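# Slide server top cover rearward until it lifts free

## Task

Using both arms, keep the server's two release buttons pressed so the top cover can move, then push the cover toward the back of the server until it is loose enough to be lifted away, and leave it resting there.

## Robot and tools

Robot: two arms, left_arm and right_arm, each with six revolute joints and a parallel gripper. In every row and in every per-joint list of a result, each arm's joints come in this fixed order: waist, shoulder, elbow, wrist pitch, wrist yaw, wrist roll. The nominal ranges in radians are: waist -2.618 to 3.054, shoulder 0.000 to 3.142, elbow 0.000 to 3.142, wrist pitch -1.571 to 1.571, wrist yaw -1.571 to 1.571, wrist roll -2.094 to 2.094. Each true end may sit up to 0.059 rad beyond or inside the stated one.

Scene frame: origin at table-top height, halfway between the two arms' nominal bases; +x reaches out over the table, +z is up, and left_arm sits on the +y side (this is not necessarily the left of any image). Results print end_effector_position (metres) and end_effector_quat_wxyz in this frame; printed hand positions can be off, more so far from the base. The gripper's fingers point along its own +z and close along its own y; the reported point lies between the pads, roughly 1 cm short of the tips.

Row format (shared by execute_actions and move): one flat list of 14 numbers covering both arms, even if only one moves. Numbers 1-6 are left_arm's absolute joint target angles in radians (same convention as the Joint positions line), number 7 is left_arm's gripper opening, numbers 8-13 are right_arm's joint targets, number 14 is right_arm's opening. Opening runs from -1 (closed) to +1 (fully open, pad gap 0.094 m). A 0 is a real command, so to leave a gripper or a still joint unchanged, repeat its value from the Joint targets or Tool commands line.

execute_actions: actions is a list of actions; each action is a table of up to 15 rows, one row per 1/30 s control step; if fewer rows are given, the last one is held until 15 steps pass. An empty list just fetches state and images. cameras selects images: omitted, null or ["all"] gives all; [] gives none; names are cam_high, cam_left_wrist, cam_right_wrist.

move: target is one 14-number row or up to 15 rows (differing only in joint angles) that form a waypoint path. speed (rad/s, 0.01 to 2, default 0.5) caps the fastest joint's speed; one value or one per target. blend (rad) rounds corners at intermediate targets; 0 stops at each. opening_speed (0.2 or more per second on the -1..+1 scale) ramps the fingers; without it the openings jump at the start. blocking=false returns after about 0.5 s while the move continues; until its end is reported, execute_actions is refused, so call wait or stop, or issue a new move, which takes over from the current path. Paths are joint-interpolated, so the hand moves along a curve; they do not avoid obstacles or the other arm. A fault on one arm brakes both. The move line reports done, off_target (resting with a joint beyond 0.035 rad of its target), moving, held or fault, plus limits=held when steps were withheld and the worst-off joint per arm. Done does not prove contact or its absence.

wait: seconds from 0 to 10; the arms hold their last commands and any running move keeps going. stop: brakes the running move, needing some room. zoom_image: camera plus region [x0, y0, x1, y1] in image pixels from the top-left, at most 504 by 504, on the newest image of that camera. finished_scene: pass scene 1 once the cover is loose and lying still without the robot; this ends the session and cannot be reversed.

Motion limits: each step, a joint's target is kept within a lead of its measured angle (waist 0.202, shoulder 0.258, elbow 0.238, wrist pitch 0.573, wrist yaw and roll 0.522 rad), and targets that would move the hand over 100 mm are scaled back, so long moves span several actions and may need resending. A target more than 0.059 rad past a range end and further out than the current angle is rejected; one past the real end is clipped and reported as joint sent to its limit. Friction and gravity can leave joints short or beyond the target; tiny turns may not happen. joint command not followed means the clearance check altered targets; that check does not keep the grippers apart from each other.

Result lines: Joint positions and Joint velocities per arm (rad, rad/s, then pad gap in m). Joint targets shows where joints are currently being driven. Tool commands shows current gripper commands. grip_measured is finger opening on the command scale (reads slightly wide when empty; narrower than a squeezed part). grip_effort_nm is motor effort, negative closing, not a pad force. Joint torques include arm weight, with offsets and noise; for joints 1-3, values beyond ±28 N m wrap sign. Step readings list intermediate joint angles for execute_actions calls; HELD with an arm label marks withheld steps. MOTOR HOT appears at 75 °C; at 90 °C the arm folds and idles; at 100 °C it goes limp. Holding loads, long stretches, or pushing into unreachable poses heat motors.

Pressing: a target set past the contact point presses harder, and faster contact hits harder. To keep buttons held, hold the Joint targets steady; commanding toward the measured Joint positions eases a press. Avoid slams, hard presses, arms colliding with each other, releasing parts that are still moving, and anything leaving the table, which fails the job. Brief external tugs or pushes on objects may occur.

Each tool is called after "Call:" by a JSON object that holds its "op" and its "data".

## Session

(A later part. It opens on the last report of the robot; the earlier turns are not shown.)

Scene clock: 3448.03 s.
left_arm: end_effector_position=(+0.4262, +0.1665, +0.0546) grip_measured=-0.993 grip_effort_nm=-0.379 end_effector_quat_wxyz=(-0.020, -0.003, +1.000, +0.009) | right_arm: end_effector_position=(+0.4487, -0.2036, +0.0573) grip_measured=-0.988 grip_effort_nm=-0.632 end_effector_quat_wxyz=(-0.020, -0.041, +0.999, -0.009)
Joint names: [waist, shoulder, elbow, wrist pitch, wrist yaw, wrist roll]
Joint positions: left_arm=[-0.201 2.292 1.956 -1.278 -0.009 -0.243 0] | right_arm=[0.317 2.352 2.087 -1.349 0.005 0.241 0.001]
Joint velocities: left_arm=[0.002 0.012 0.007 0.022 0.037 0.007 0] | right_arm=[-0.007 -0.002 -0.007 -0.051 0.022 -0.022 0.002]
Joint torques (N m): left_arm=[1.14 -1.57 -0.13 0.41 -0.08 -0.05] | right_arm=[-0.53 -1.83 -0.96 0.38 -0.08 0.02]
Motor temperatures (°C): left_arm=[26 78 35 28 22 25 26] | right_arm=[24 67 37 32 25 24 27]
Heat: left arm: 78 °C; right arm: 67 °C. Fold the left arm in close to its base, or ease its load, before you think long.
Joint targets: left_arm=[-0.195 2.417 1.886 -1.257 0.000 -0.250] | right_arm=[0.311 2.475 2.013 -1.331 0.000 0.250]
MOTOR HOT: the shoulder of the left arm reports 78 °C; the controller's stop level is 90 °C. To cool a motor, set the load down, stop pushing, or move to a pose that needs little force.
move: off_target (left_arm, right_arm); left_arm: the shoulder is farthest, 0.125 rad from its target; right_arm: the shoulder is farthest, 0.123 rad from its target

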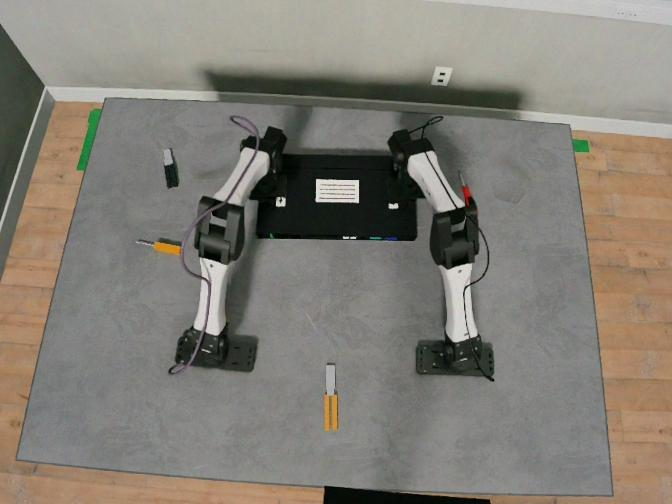

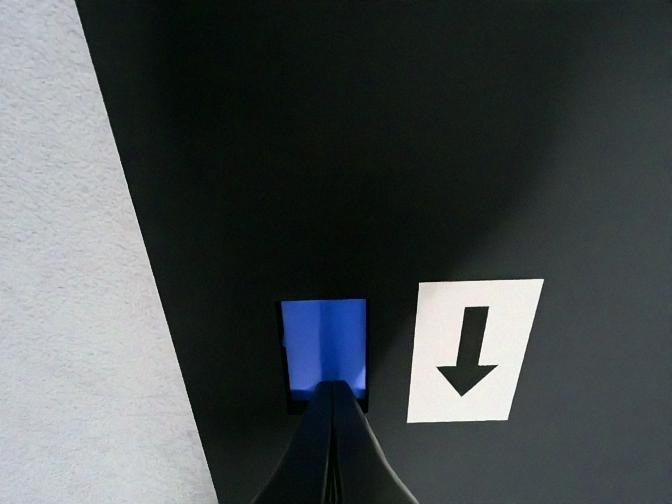

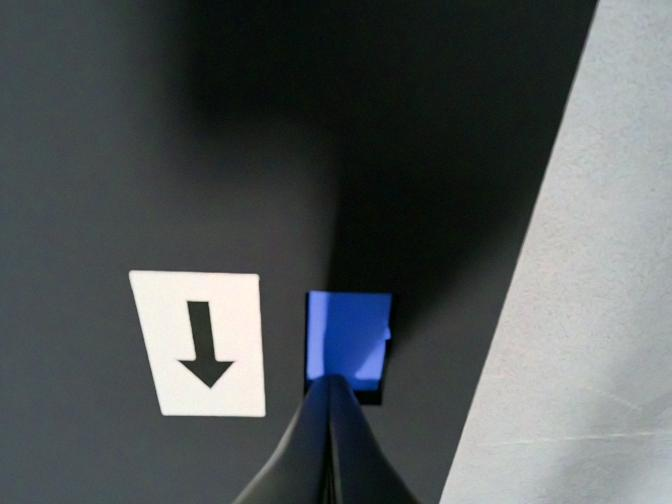

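Call:
{"op": "move", "data": {"target": [[-0.195, 2.272, 1.992, -1.300, 0.0, -0.25, -1.0, 0.311, 2.333, 2.131, -1.383, 0.0, 0.25, -1.0], [-0.191, 2.350, 2.126, -1.356, 0.0, -0.25, -1.0, 0.304, 2.425, 2.294, -1.454, 0.0, 0.25, -1.0], [-0.191, 2.494, 1.996, -1.310, 0.0, -0.25, -1.0, 0.304, 2.561, 2.142, -1.390, 0.0, 0.25, -1.0]], "speed": [0.25, 0.2, 0.1]}}

Call:
{"op": "zoom_image", "data": {"camera": "cam_left_wrist", "region": [220, 280, 460, 480]}}

Call:
{"op": "zoom_image", "data": {"camera": "cam_right_wrist", "region": [220, 280, 460, 480]}}

Scene clock: 3658.43 s.
left_arm: end_effector_position=(+0.4383, +0.1653, +0.0490) grip_measured=-0.993 grip_effort_nm=-0.379 end_effector_quat_wxyz=(-0.026, -0.005, +1.000, +0.011) | right_arm: end_effector_position=(+0.4606, -0.2024, +0.0518) grip_measured=-0.988 grip_effort_nm=-0.632 end_effector_quat_wxyz=(-0.028, -0.038, +0.999, -0.011)
Joint names: [waist, shoulder, elbow, wrist pitch, wrist yaw, wrist roll]
Joint positions: left_arm=[-0.198 2.368 2.065 -1.324 -0.009 -0.244 0] | right_arm=[0.311 2.439 2.218 -1.41 0.005 0.241 0.001]
Joint velocities: left_arm=[-0.017 0.007 0.002 0.022 -0.037 -0.007 0] | right_arm=[-0.012 0.007 -0.017 -0.007 0.022 -0.022 0.001]
Joint torques (N m): left_arm=[1.09 -2.1 -0.13 0.3 -0.1 -0.06] | right_arm=[-0.7 -2.61 -1.18 0.4 -0.07 -0.01]
Motor temperatures (°C): left_arm=[26 40 29 26 22 25 26] | right_arm=[24 37 29 30 25 24 27]
Heat: left arm: 40 °C; right arm: 37 °C.
Joint targets: left_arm=[-0.191 2.494 1.996 -1.310 0.000 -0.250] | right_arm=[0.304 2.561 2.142 -1.390 0.000 0.250]
MOTOR HOT: cleared for the motors of the left arm.
move: off_target (left_arm, right_arm); left_arm: the shoulder is farthest, 0.126 rad from its target; right_arm: the shoulder is farthest, 0.122 rad from its target

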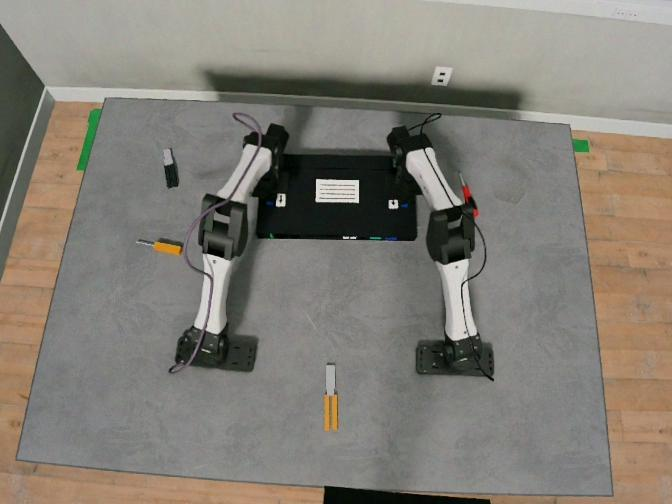

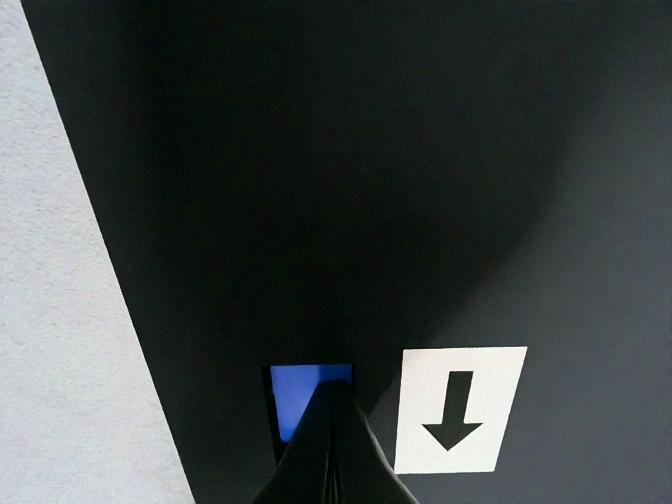

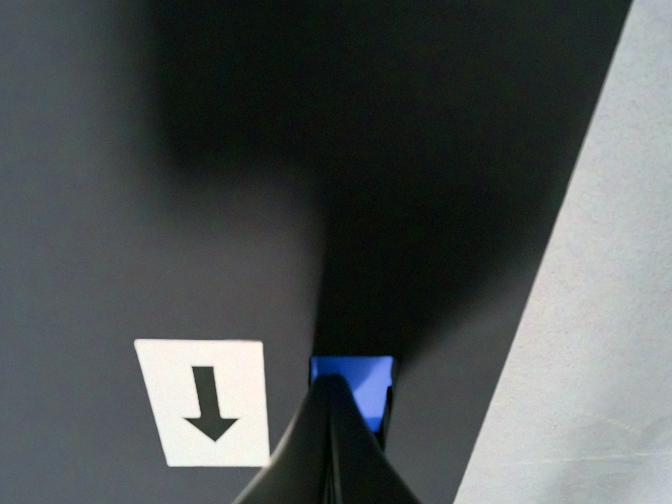

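Scaled by 2.100 from the camera's 672x504 image, which has a finer 960x720 frame.

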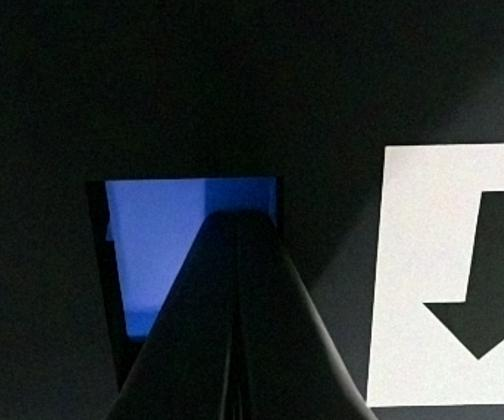

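Scaled by 2.100 from the camera's 672x504 image, which has a finer 960x720 frame.

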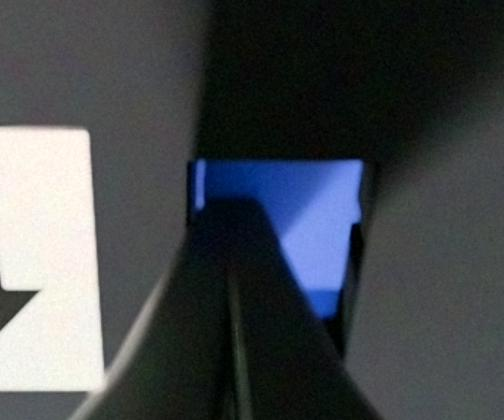

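Call:
{"op": "move", "data": {"target": [-0.195, 2.536, 1.969, -1.310, 0.0, -0.25, -1.0, 0.309, 2.610, 2.122, -1.390, 0.0, 0.25, -1.0], "speed": 0.1}}

Call:
{"op": "zoom_image", "data": {"camera": "cam_left_wrist", "region": [220, 280, 460, 480]}}

Call:
{"op": "zoom_image", "data": {"camera": "cam_right_wrist", "region": [220, 280, 460, 480]}}

Scene clock: 3736.23 s.
left_arm: end_effector_position=(+0.4368, +0.1657, +0.0446) grip_measured=-0.993 grip_effort_nm=-0.379 end_effector_quat_wxyz=(-0.032, -0.005, +0.999, +0.012) | right_arm: end_effector_position=(+0.4596, -0.2027, +0.0471) grip_measured=-0.988 grip_effort_nm=-0.637 end_effector_quat_wxyz=(-0.033, -0.038, +0.999, -0.012)
Joint names: [waist, shoulder, elbow, wrist pitch, wrist yaw, wrist roll]
Joint positions: left_arm=[-0.198 2.377 2.061 -1.324 -0.009 -0.244 0] | right_arm=[0.311 2.447 2.213 -1.407 0.005 0.241 0.001]
Joint velocities: left_arm=[-0.002 0.017 -0.007 0.022 -0.037 -0.007 0] | right_arm=[0.007 0.002 0.002 -0.022 0.022 0.007 0]
Joint torques (N m): left_arm=[0.73 1.05 -2.26 0.31 -0.1 -0.06] | right_arm=[-0.29 1.4 -2.41 0.36 -0.07 0.01]
Motor temperatures (°C): left_arm=[26 37 28 26 22 25 26] | right_arm=[24 34 28 29 25 24 27]
Heat: left arm: 37 °C; right arm: 34 °C.
Joint targets: left_arm=[-0.195 2.536 1.969 -1.310 0.000 -0.250] | right_arm=[0.309 2.610 2.122 -1.390 0.000 0.250]
move: off_target (left_arm, right_arm); left_arm: the shoulder is farthest, 0.159 rad from its target; right_arm: the shoulder is farthest, 0.163 rad from its target

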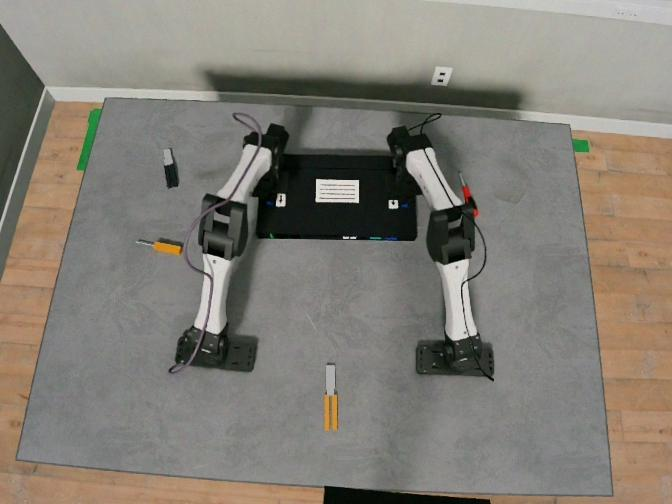

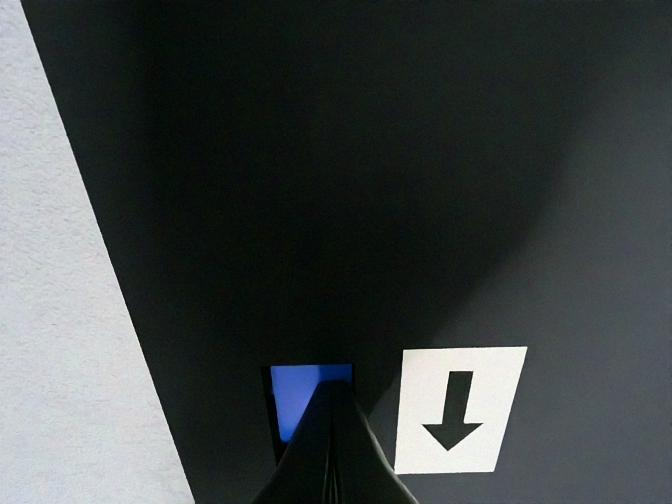

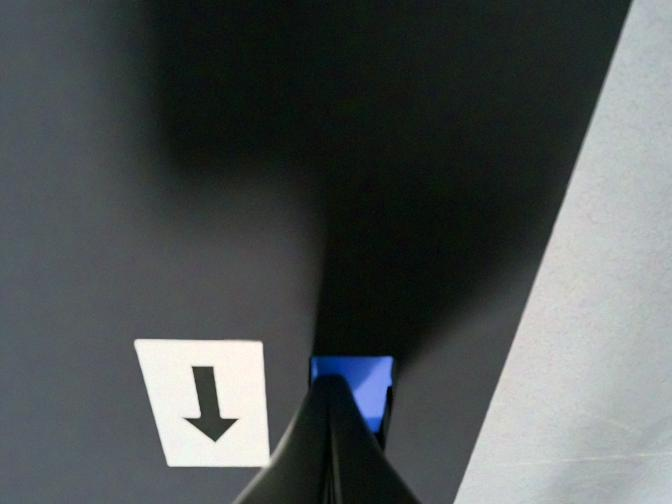

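Scaled by 2.100 from the camera's 672x504 image, which has a finer 960x720 frame.

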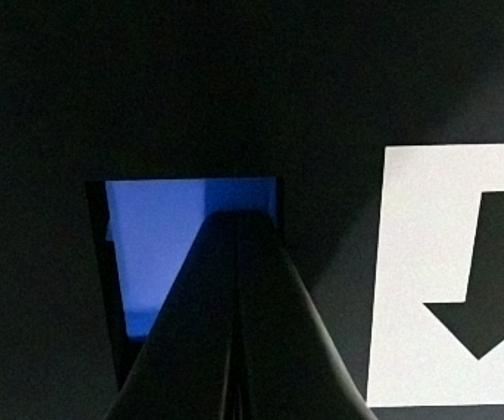

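Scaled by 2.100 from the camera's 672x504 image, which has a finer 960x720 frame.

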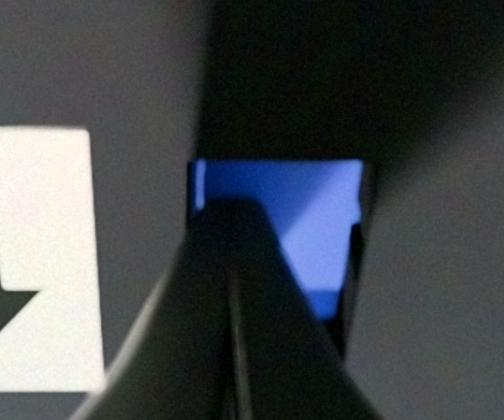

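Call:
{"op": "move", "data": {"target": [[-0.195, 2.350, 2.126, -1.356, 0.0, -0.25, -1.0, 0.309, 2.425, 2.294, -1.454, 0.0, 0.25, -1.0], [-0.185, 2.302, 2.043, -1.307, 0.0, -0.25, -1.0, 0.301, 2.367, 2.190, -1.394, 0.0, 0.25, -1.0], [-0.185, 2.448, 1.916, -1.262, 0.0, -0.25, -1.0, 0.301, 2.506, 2.044, -1.335, 0.0, 0.25, -1.0]], "speed": [0.25, 0.2, 0.1]}}

Call:
{"op": "zoom_image", "data": {"camera": "cam_left_wrist", "region": [220, 280, 460, 480]}}

Call:
{"op": "zoom_image", "data": {"camera": "cam_right_wrist", "region": [220, 280, 460, 480]}}

Scene clock: 3832.57 s.
left_arm: end_effector_position=(+0.4347, +0.1676, +0.0480) grip_measured=-0.993 grip_effort_nm=-0.383 end_effector_quat_wxyz=(-0.019, -0.007, +1.000, +0.008) | right_arm: end_effector_position=(+0.4549, -0.2043, +0.0518) grip_measured=-0.988 grip_effort_nm=-0.632 end_effector_quat_wxyz=(-0.021, -0.038, +0.999, -0.009)
Joint names: [waist, shoulder, elbow, wrist pitch, wrist yaw, wrist roll]
Joint positions: left_arm=[-0.194 2.329 1.994 -1.276 -0.007 -0.244 0] | right_arm=[0.311 2.385 2.122 -1.353 0.005 0.241 0.001]
Joint velocities: left_arm=[0.007 -0.002 0.002 0.022 0.037 -0.022 0] | right_arm=[-0.002 -0.002 -0.012 -0.007 0.007 0.007 -0.001]
Joint torques (N m): left_arm=[1.33 -2.58 -0.94 0.35 -0.11 -0.06] | right_arm=[-1.1 -2.19 -1.32 0.42 -0.1 -0.01]
Motor temperatures (°C): left_arm=[26 36 27 25 22 25 26] | right_arm=[24 33 28 29 25 24 27]
Heat: left arm: 36 °C; right arm: 33 °C.
Joint targets: left_arm=[-0.185 2.448 1.916 -1.262 0.000 -0.250] | right_arm=[0.301 2.506 2.044 -1.335 0.000 0.250]
move: off_target (left_arm, right_arm); left_arm: the shoulder is farthest, 0.119 rad from its target; right_arm: the shoulder is farthest, 0.121 rad from its target

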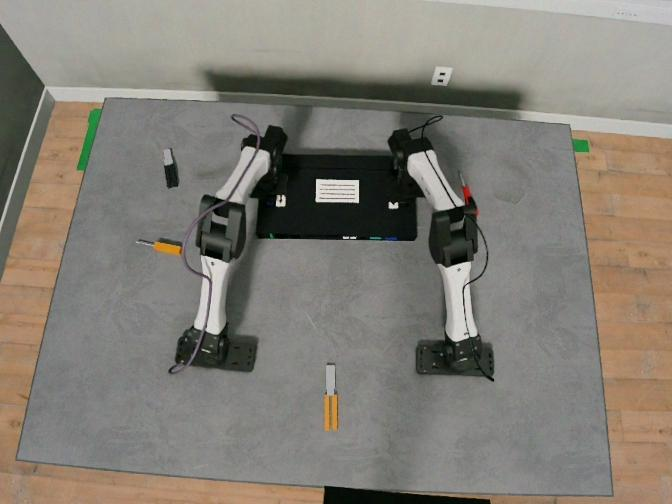

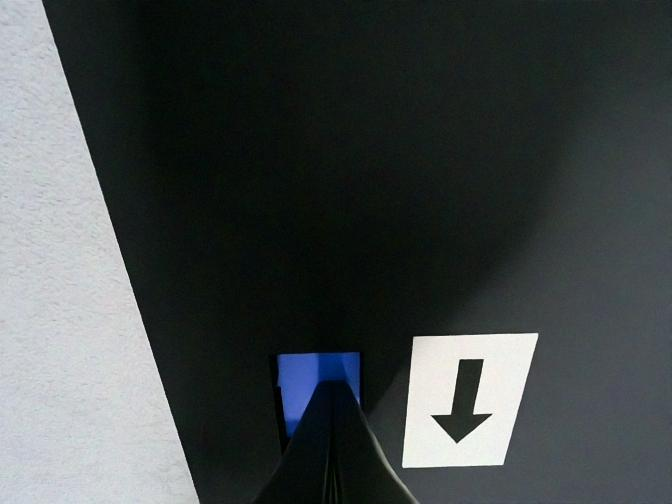

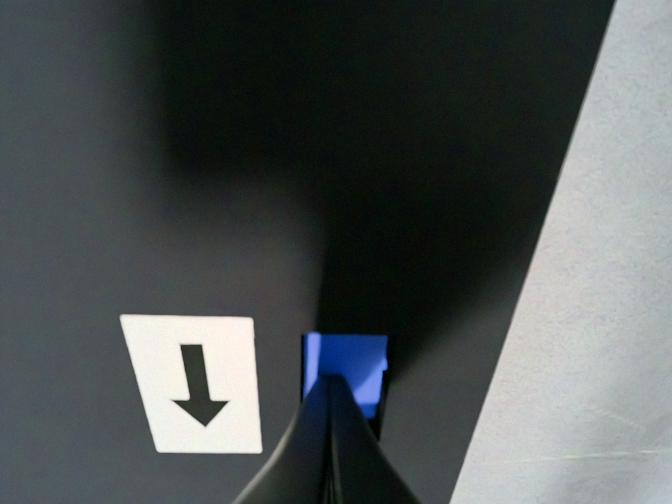

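Scaled by 2.100 from the camera's 672x504 image, which has a finer 960x720 frame.

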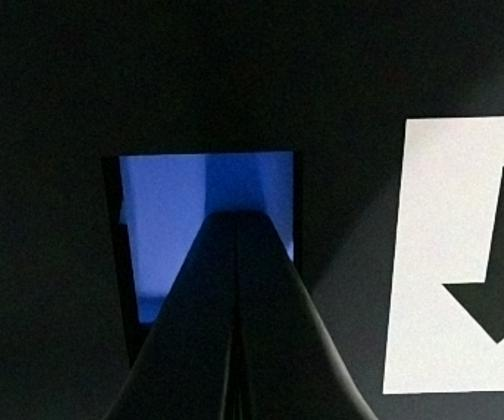

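Scaled by 2.100 from the camera's 672x504 image, which has a finer 960x720 frame.

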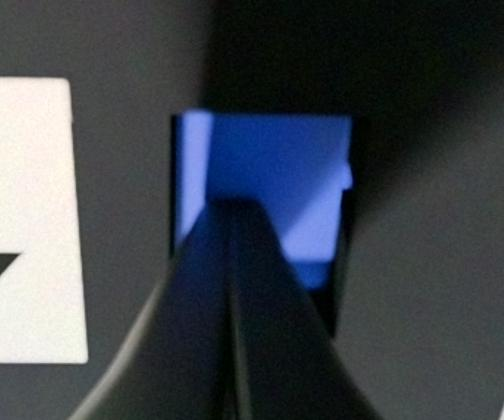

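Call:
{"op": "execute_actions", "data": {"actions": []}}

Scene clock: 3877.43 s.
left_arm: end_effector_position=(+0.4347, +0.1676, +0.0480) grip_measured=-0.993 grip_effort_nm=-0.383 end_effector_quat_wxyz=(-0.019, -0.007, +1.000, +0.008) | right_arm: end_effector_position=(+0.4550, -0.2042, +0.0518) grip_measured=-0.988 grip_effort_nm=-0.637 end_effector_quat_wxyz=(-0.021, -0.038, +0.999, -0.009)
Joint names: [waist, shoulder, elbow, wrist pitch, wrist yaw, wrist roll]
Joint positions: left_arm=[-0.194 2.329 1.994 -1.276 -0.007 -0.244 0] | right_arm=[0.311 2.385 2.122 -1.352 0.005 0.241 0.001]
Joint velocities: left_arm=[0.012 0.007 -0.002 0.022 0.066 -0.007 -0.001] | right_arm=[-0.017 0.002 -0.022 -0.022 -0.007 -0.037 0]
Joint torques (N m): left_arm=[1.36 -2.5 -0.85 0.35 -0.11 -0.06] | right_arm=[-0.99 -2.37 -1.2 0.37 -0.08 0.01]
Motor temperatures (°C): left_arm=[26 35 27 25 22 25 26] | right_arm=[24 32 27 28 25 24 27]
Heat: left arm: 35 °C; right arm: 32 °C.
Joint targets: left_arm=[-0.185 2.448 1.916 -1.262 0.000 -0.250] | right_arm=[0.301 2.506 2.044 -1.335 0.000 0.250]
Tool commands: left_gripper/opening=-1.0 right_gripper/opening=-1.0

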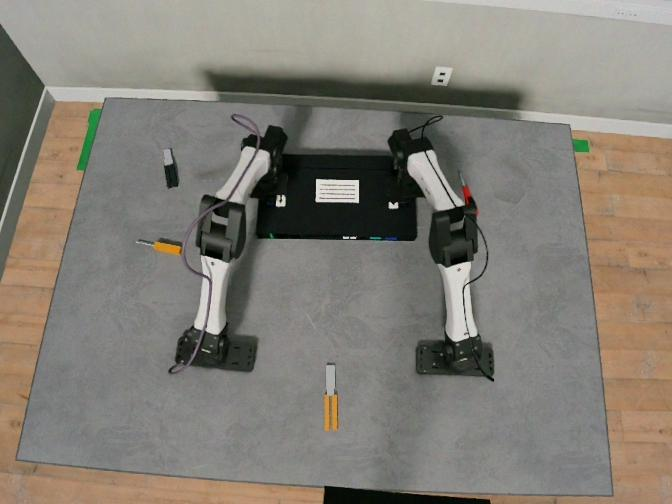

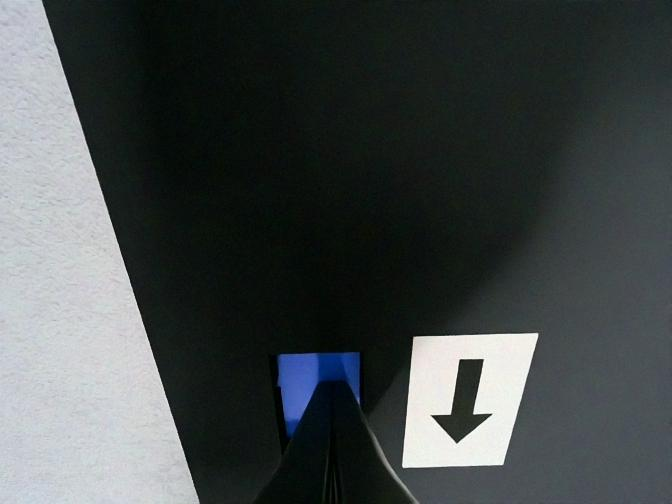

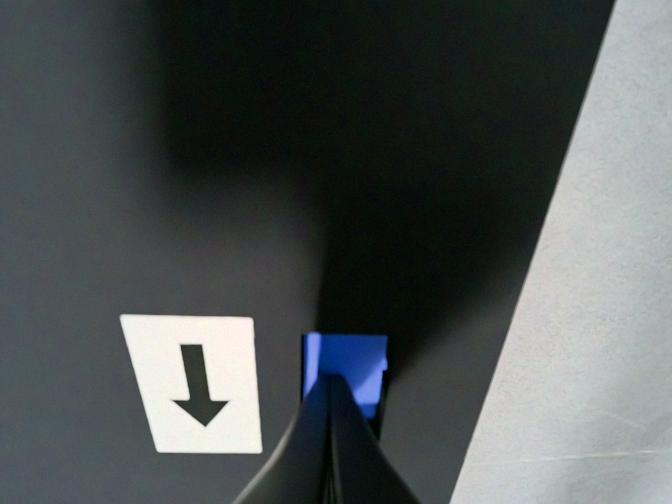

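Call:
{"op": "zoom_image", "data": {"camera": "cam_left_wrist", "region": [240, 320, 440, 470]}}

Call:
{"op": "zoom_image", "data": {"camera": "cam_right_wrist", "region": [250, 300, 450, 450]}}

Scaled by 2.520 from the camera's 672x504 image, which has a finer 960x720 frame.

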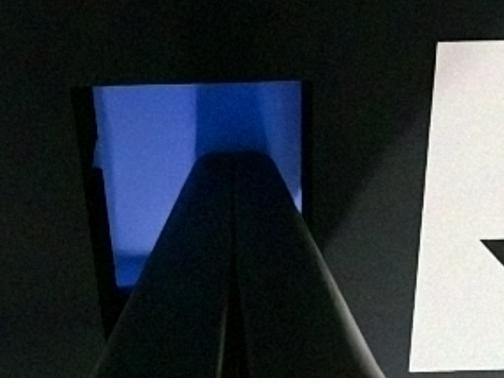

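Scaled by 2.520 from the camera's 672x504 image, which has a finer 960x720 frame.

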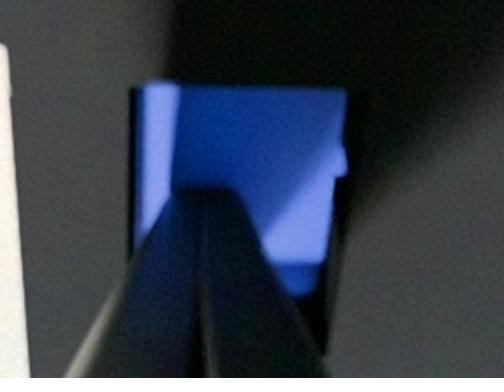

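Call:
{"op": "move", "data": {"target": [[-0.185, 2.334, 2.015, -1.297, 0, -0.25, -1, 0.301, 2.398, 2.158, -1.381, 0, 0.25, -1], [-0.185, 2.226, 1.831, -1.111, 0, -0.25, -1, 0.301, 2.275, 1.945, -1.176, 0, 0.25, -1]], "speed": 0.12}}

Scene clock: 4076.00 s.
left_arm: end_effector_position=(+0.4376, +0.1669, +0.0551) grip_measured=-0.993 grip_effort_nm=-0.383 end_effector_quat_wxyz=(+0.028, -0.007, +1.000, -0.003) | right_arm: end_effector_position=(+0.4580, -0.2032, +0.0602) grip_measured=-0.988 grip_effort_nm=-0.637 end_effector_quat_wxyz=(+0.026, -0.038, +0.999, +0.006)
Joint names: [waist, shoulder, elbow, wrist pitch, wrist yaw, wrist roll]
Joint positions: left_arm=[-0.194 2.231 1.856 -1.139 -0.007 -0.244 0] | right_arm=[0.311 2.279 1.974 -1.213 0.003 0.241 0.001]
Joint velocities: left_arm=[-0.027 0.017 0.002 -0.022 0.037 -0.066 0] | right_arm=[-0.007 0.002 0.007 -0.051 -0.037 0.037 -0.001]
Joint torques (N m): left_arm=[1.35 -13.61 4.25 0.64 -0.1 -0.05] | right_arm=[-0.8 -13.97 2.93 0.8 -0.07 -0.02]
Motor temperatures (°C): left_arm=[26 34 26 25 22 25 26] | right_arm=[24 31 27 28 25 24 27]
Heat: left arm: 34 °C; right arm: 31 °C.
Joint targets: left_arm=[-0.185 2.226 1.831 -1.111 0.000 -0.250] | right_arm=[0.301 2.275 1.945 -1.176 0.000 0.250]
move: off_target (right_arm); right_arm: the wrist pitch is farthest, 0.037 rad from its target

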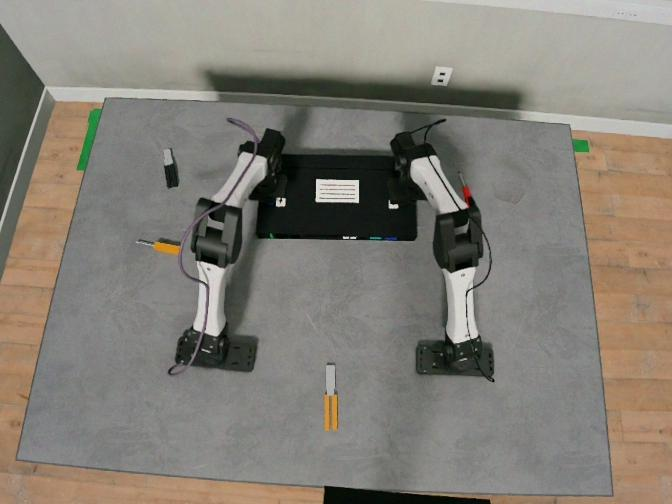

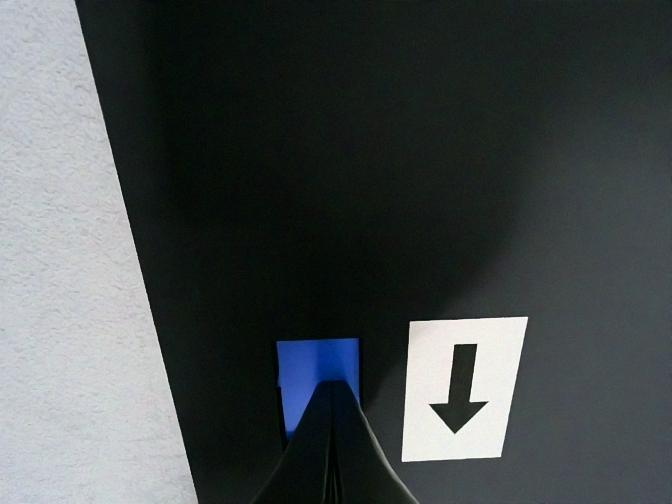

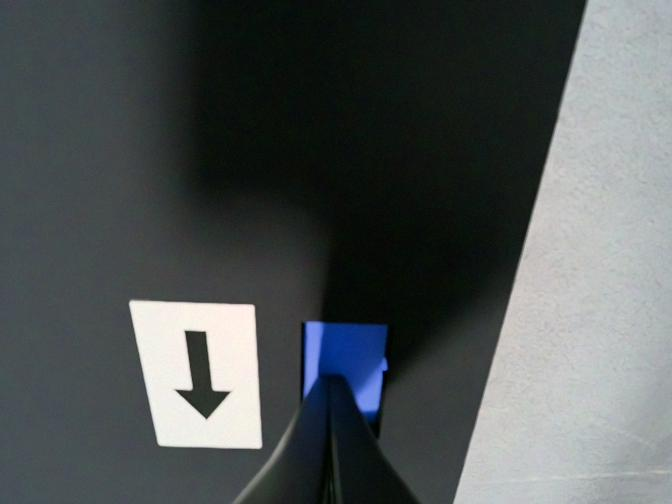

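Call:
{"op": "zoom_image", "data": {"camera": "cam_left_wrist", "region": [240, 310, 440, 460]}}

Call:
{"op": "zoom_image", "data": {"camera": "cam_right_wrist", "region": [250, 300, 450, 450]}}

Scaled by 2.520 from the camera's 672x504 image, which has a finer 960x720 frame.

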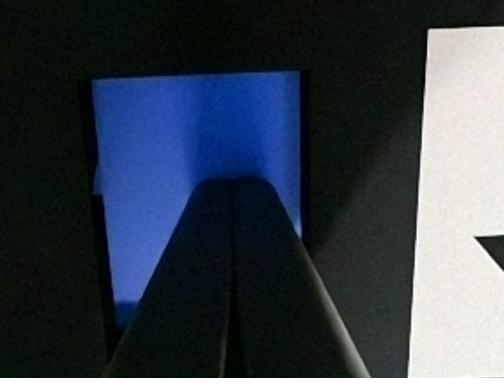

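Scaled by 2.520 from the camera's 672x504 image, which has a finer 960x720 frame.

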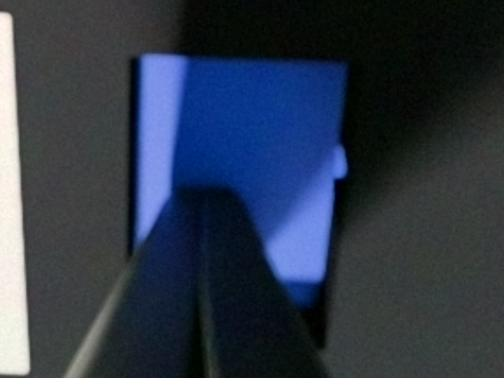

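Call:
{"op": "move", "data": {"target": [-0.18, 2.2055, 1.7973, -1.0978, 0, -0.25, -1, 0.296, 2.2517, 1.905, -1.1594, 0, 0.25, -1], "speed": 0.08}}

Call:
{"op": "zoom_image", "data": {"camera": "cam_left_wrist", "region": [240, 310, 440, 460]}}

Call:
{"op": "zoom_image", "data": {"camera": "cam_right_wrist", "region": [250, 300, 450, 450]}}

Scene clock: 4181.13 s.
left_arm: end_effector_position=(+0.4375, +0.1672, +0.0552) grip_measured=-0.993 grip_effort_nm=-0.379 end_effector_quat_wxyz=(+0.036, -0.008, +0.999, -0.008) | right_arm: end_effector_position=(+0.4578, -0.2036, +0.0604) grip_measured=-0.988 grip_effort_nm=-0.632 end_effector_quat_wxyz=(+0.034, -0.036, +0.999, +0.011)
Joint names: [waist, shoulder, elbow, wrist pitch, wrist yaw, wrist roll]
Joint positions: left_arm=[-0.191 2.212 1.823 -1.108 -0.001 -0.244 0] | right_arm=[0.307 2.256 1.935 -1.178 -0.003 0.241 0.001]
Joint velocities: left_arm=[-0.032 0.017 0.002 0.007 -0.081 0.051 0.001] | right_arm=[0.022 -0.002 -0.037 -0.037 -0.051 0.007 -0.001]
Joint torques (N m): left_arm=[1.54 -13.59 4.08 0.52 -0.15 -0.05] | right_arm=[-1.06 -13.71 2.81 0.64 0.02 -0.02]
Motor temperatures (°C): left_arm=[26 55 29 26 22 25 26] | right_arm=[24 46 28 28 25 24 27]
Heat: left arm: 55 °C; right arm: 46 °C.
Joint targets: left_arm=[-0.180 2.205 1.797 -1.098 0.000 -0.250] | right_arm=[0.296 2.252 1.905 -1.159 0.000 0.250]
move: done

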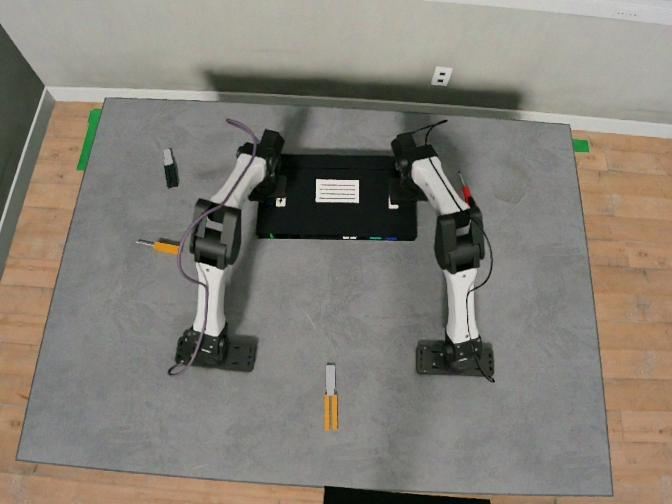

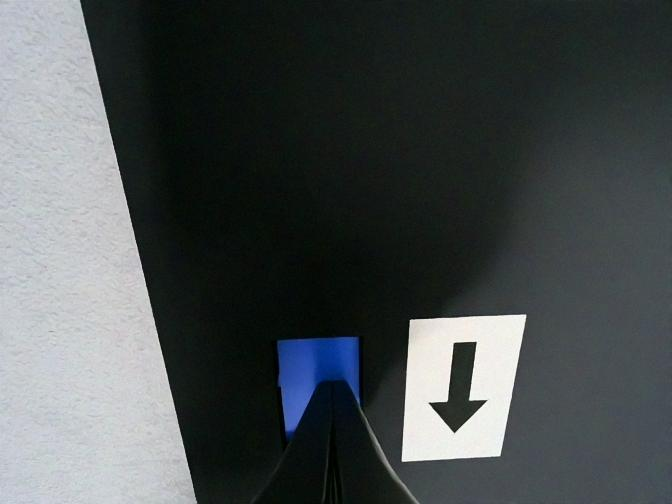

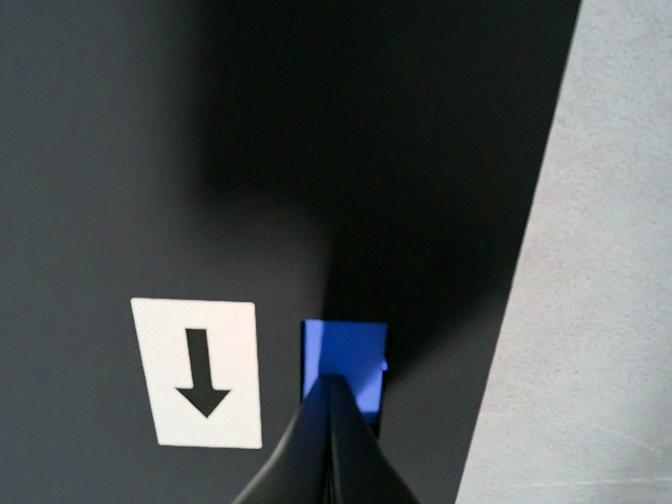

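Scaled by 2.520 from the camera's 672x504 image, which has a finer 960x720 frame.

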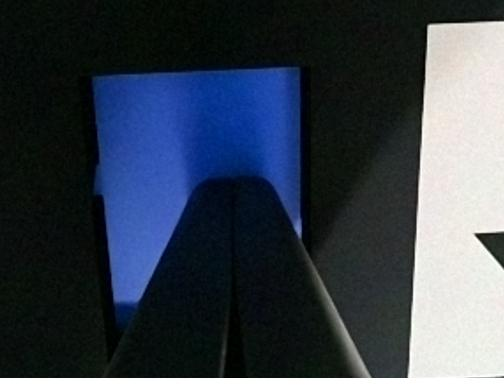

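Scaled by 2.520 from the camera's 672x504 image, which has a finer 960x720 frame.

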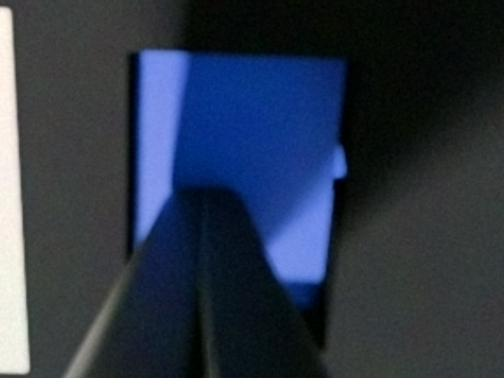

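Call:
{"op": "move", "data": {"target": [-0.186, 2.21, 1.78, -1.23, 0, -0.25, -1, 0.302, 2.257, 1.888, -1.29, 0, 0.25, -1], "speed": 0.15}}

Call:
{"op": "zoom_image", "data": {"camera": "cam_left_wrist", "region": [240, 310, 440, 460]}}

Call:
{"op": "zoom_image", "data": {"camera": "cam_right_wrist", "region": [250, 300, 450, 450]}}

Scene clock: 4192.87 s.
left_arm: end_effector_position=(+0.4317, +0.1685, +0.0547) grip_measured=-0.993 grip_effort_nm=-0.379 end_effector_quat_wxyz=(+0.026, -0.008, +1.000, -0.006) | right_arm: end_effector_position=(+0.4553, -0.2044, +0.0597) grip_measured=-0.988 grip_effort_nm=-0.642 end_effector_quat_wxyz=(+0.029, -0.036, +0.999, +0.010)
Joint names: [waist, shoulder, elbow, wrist pitch, wrist yaw, wrist roll]
Joint positions: left_arm=[-0.191 2.209 1.818 -1.128 -0.001 -0.244 0] | right_arm=[0.307 2.255 1.929 -1.183 -0.004 0.242 0.001]
Joint velocities: left_arm=[0.007 -0.007 0.012 -0.066 0.022 0.051 0.002] | right_arm=[-0.007 -0.017 -0.012 0.022 -0.037 0.051 0]
Joint torques (N m): left_arm=[0.91 -12.82 2.95 -0.68 -0.18 -0.05] | right_arm=[-0.57 -13.15 1.7 -0.85 0.02 0.02]
Motor temperatures (°C): left_arm=[26 57 28 26 22 25 26] | right_arm=[24 48 28 28 25 24 27]
Heat: left arm: 57 °C; right arm: 48 °C.
Joint targets: left_arm=[-0.186 2.210 1.780 -1.230 0.000 -0.250] | right_arm=[0.302 2.257 1.888 -1.290 0.000 0.250]
move: off_target (left_arm, right_arm); left_arm: the wrist pitch is farthest, 0.102 rad from its target; right_arm: the wrist pitch is farthest, 0.107 rad from its target

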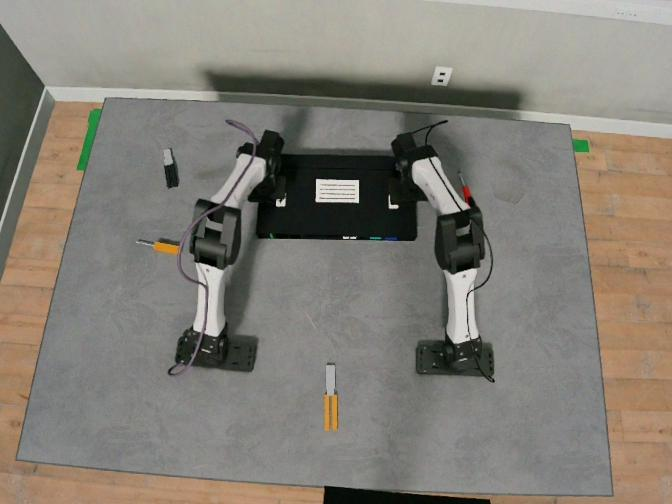

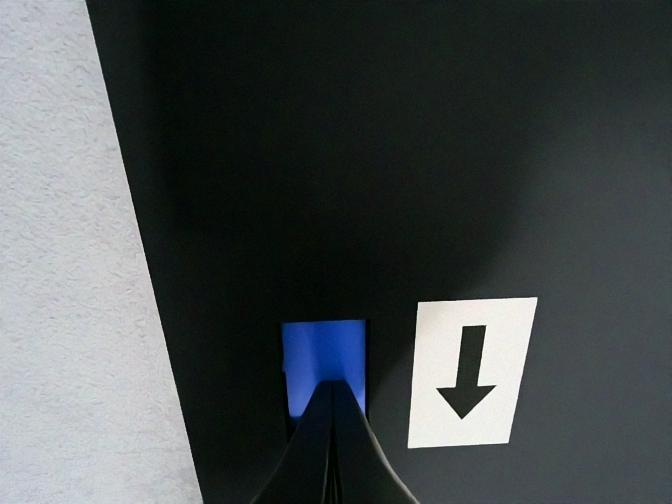

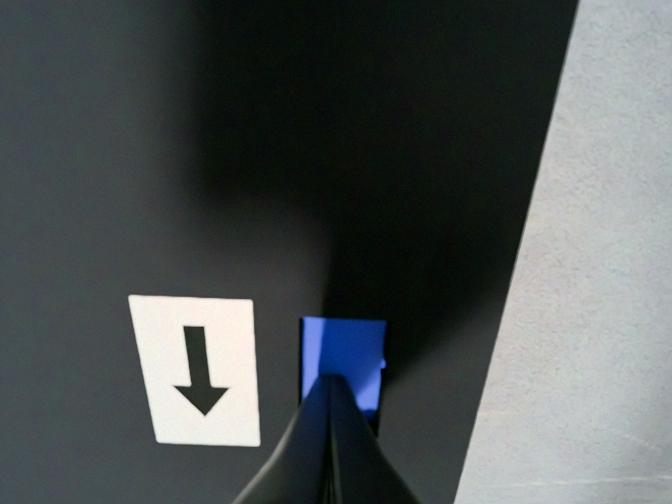

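Scaled by 2.520 from the camera's 672x504 image, which has a finer 960x720 frame.

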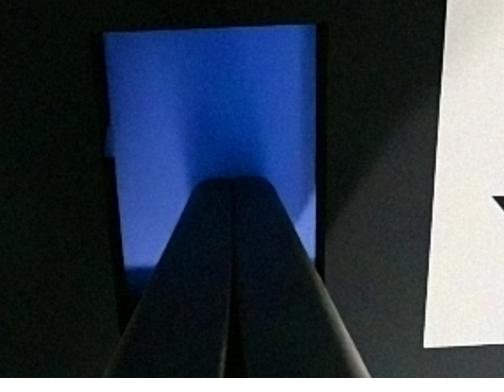

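Scaled by 2.520 from the camera's 672x504 image, which has a finer 960x720 frame.

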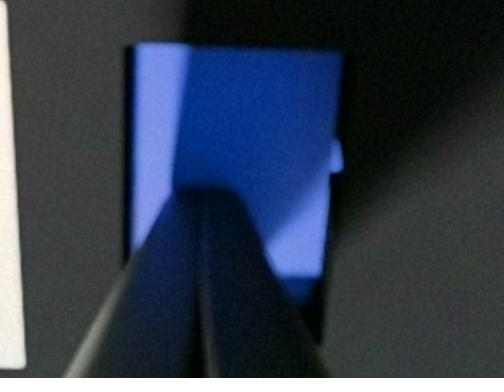

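Call:
{"op": "move", "data": {"target": [-0.186, 2.21, 1.78, -1.23, 0, -0.25, -1, 0.304, 2.25, 1.872, -1.36, 0, 0.25, -1], "speed": 0.15}}

Call:
{"op": "zoom_image", "data": {"camera": "cam_right_wrist", "region": [250, 300, 450, 450]}}

Scene clock: 4199.37 s.
left_arm: end_effector_position=(+0.4317, +0.1685, +0.0547) grip_measured=-0.993 grip_effort_nm=-0.379 end_effector_quat_wxyz=(+0.026, -0.008, +1.000, -0.006) | right_arm: end_effector_position=(+0.4540, -0.2048, +0.0596) grip_measured=-0.988 grip_effort_nm=-0.637 end_effector_quat_wxyz=(+0.029, -0.035, +0.999, +0.010)
Joint names: [waist, shoulder, elbow, wrist pitch, wrist yaw, wrist roll]
Joint positions: left_arm=[-0.191 2.209 1.818 -1.128 -0.001 -0.244 0] | right_arm=[0.307 2.25 1.921 -1.181 -0.003 0.244 0.001]
Joint velocities: left_arm=[-0.022 -0.012 -0.007 0.037 -0.037 -0.081 0.001] | right_arm=[-0.002 0.007 -0.007 0.022 -0.007 0.022 0]
Joint torques (N m): left_arm=[0.99 -12.79 2.92 -0.66 -0.17 -0.05] | right_arm=[-0.34 -13.19 1.31 -1.7 0.02 -0.04]
Motor temperatures (°C): left_arm=[26 57 28 26 22 25 26] | right_arm=[24 49 28 28 25 24 27]
Heat: left arm: 57 °C; right arm: 49 °C.
Joint targets: left_arm=[-0.186 2.210 1.780 -1.230 0.000 -0.250] | right_arm=[0.304 2.250 1.872 -1.360 0.000 0.250]
move: off_target (left_arm, right_arm); left_arm: the wrist pitch is farthest, 0.102 rad from its target; right_arm: the wrist pitch is farthest, 0.179 rad from its target

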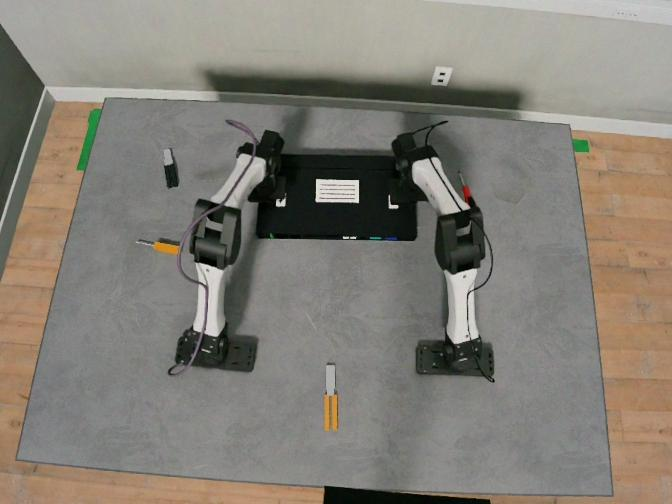

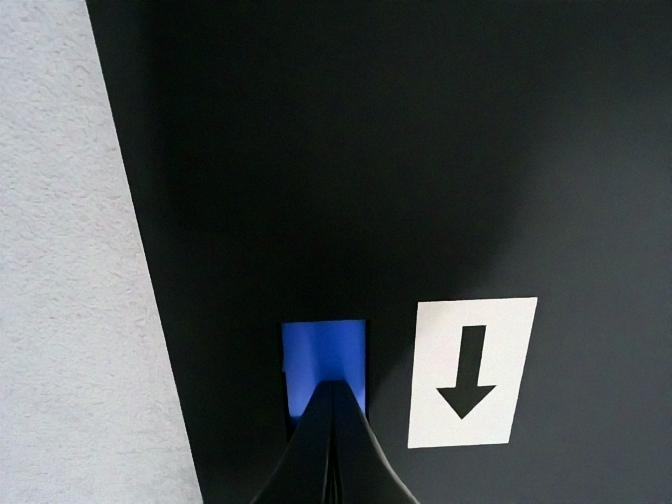

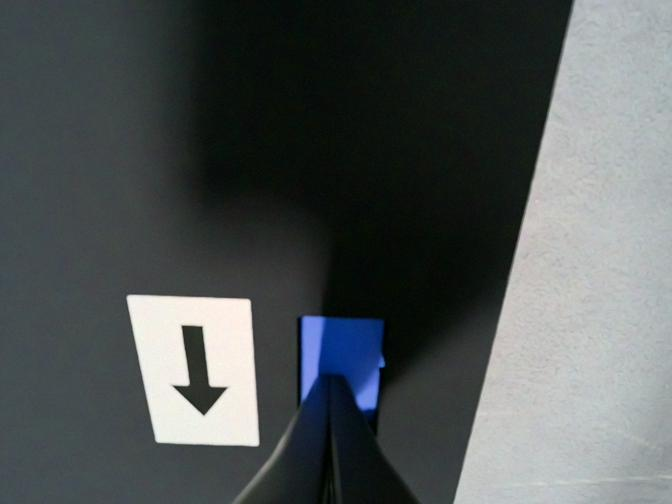

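Scaled by 2.520 from the camera's 672x504 image, which has a finer 960x720 frame.

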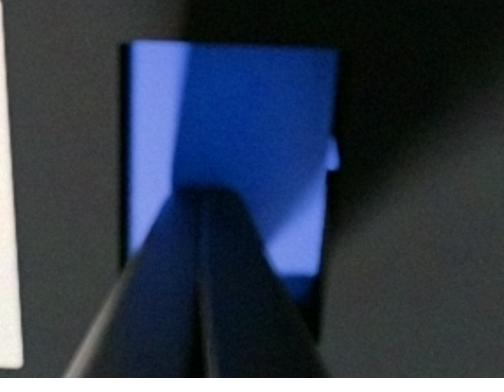

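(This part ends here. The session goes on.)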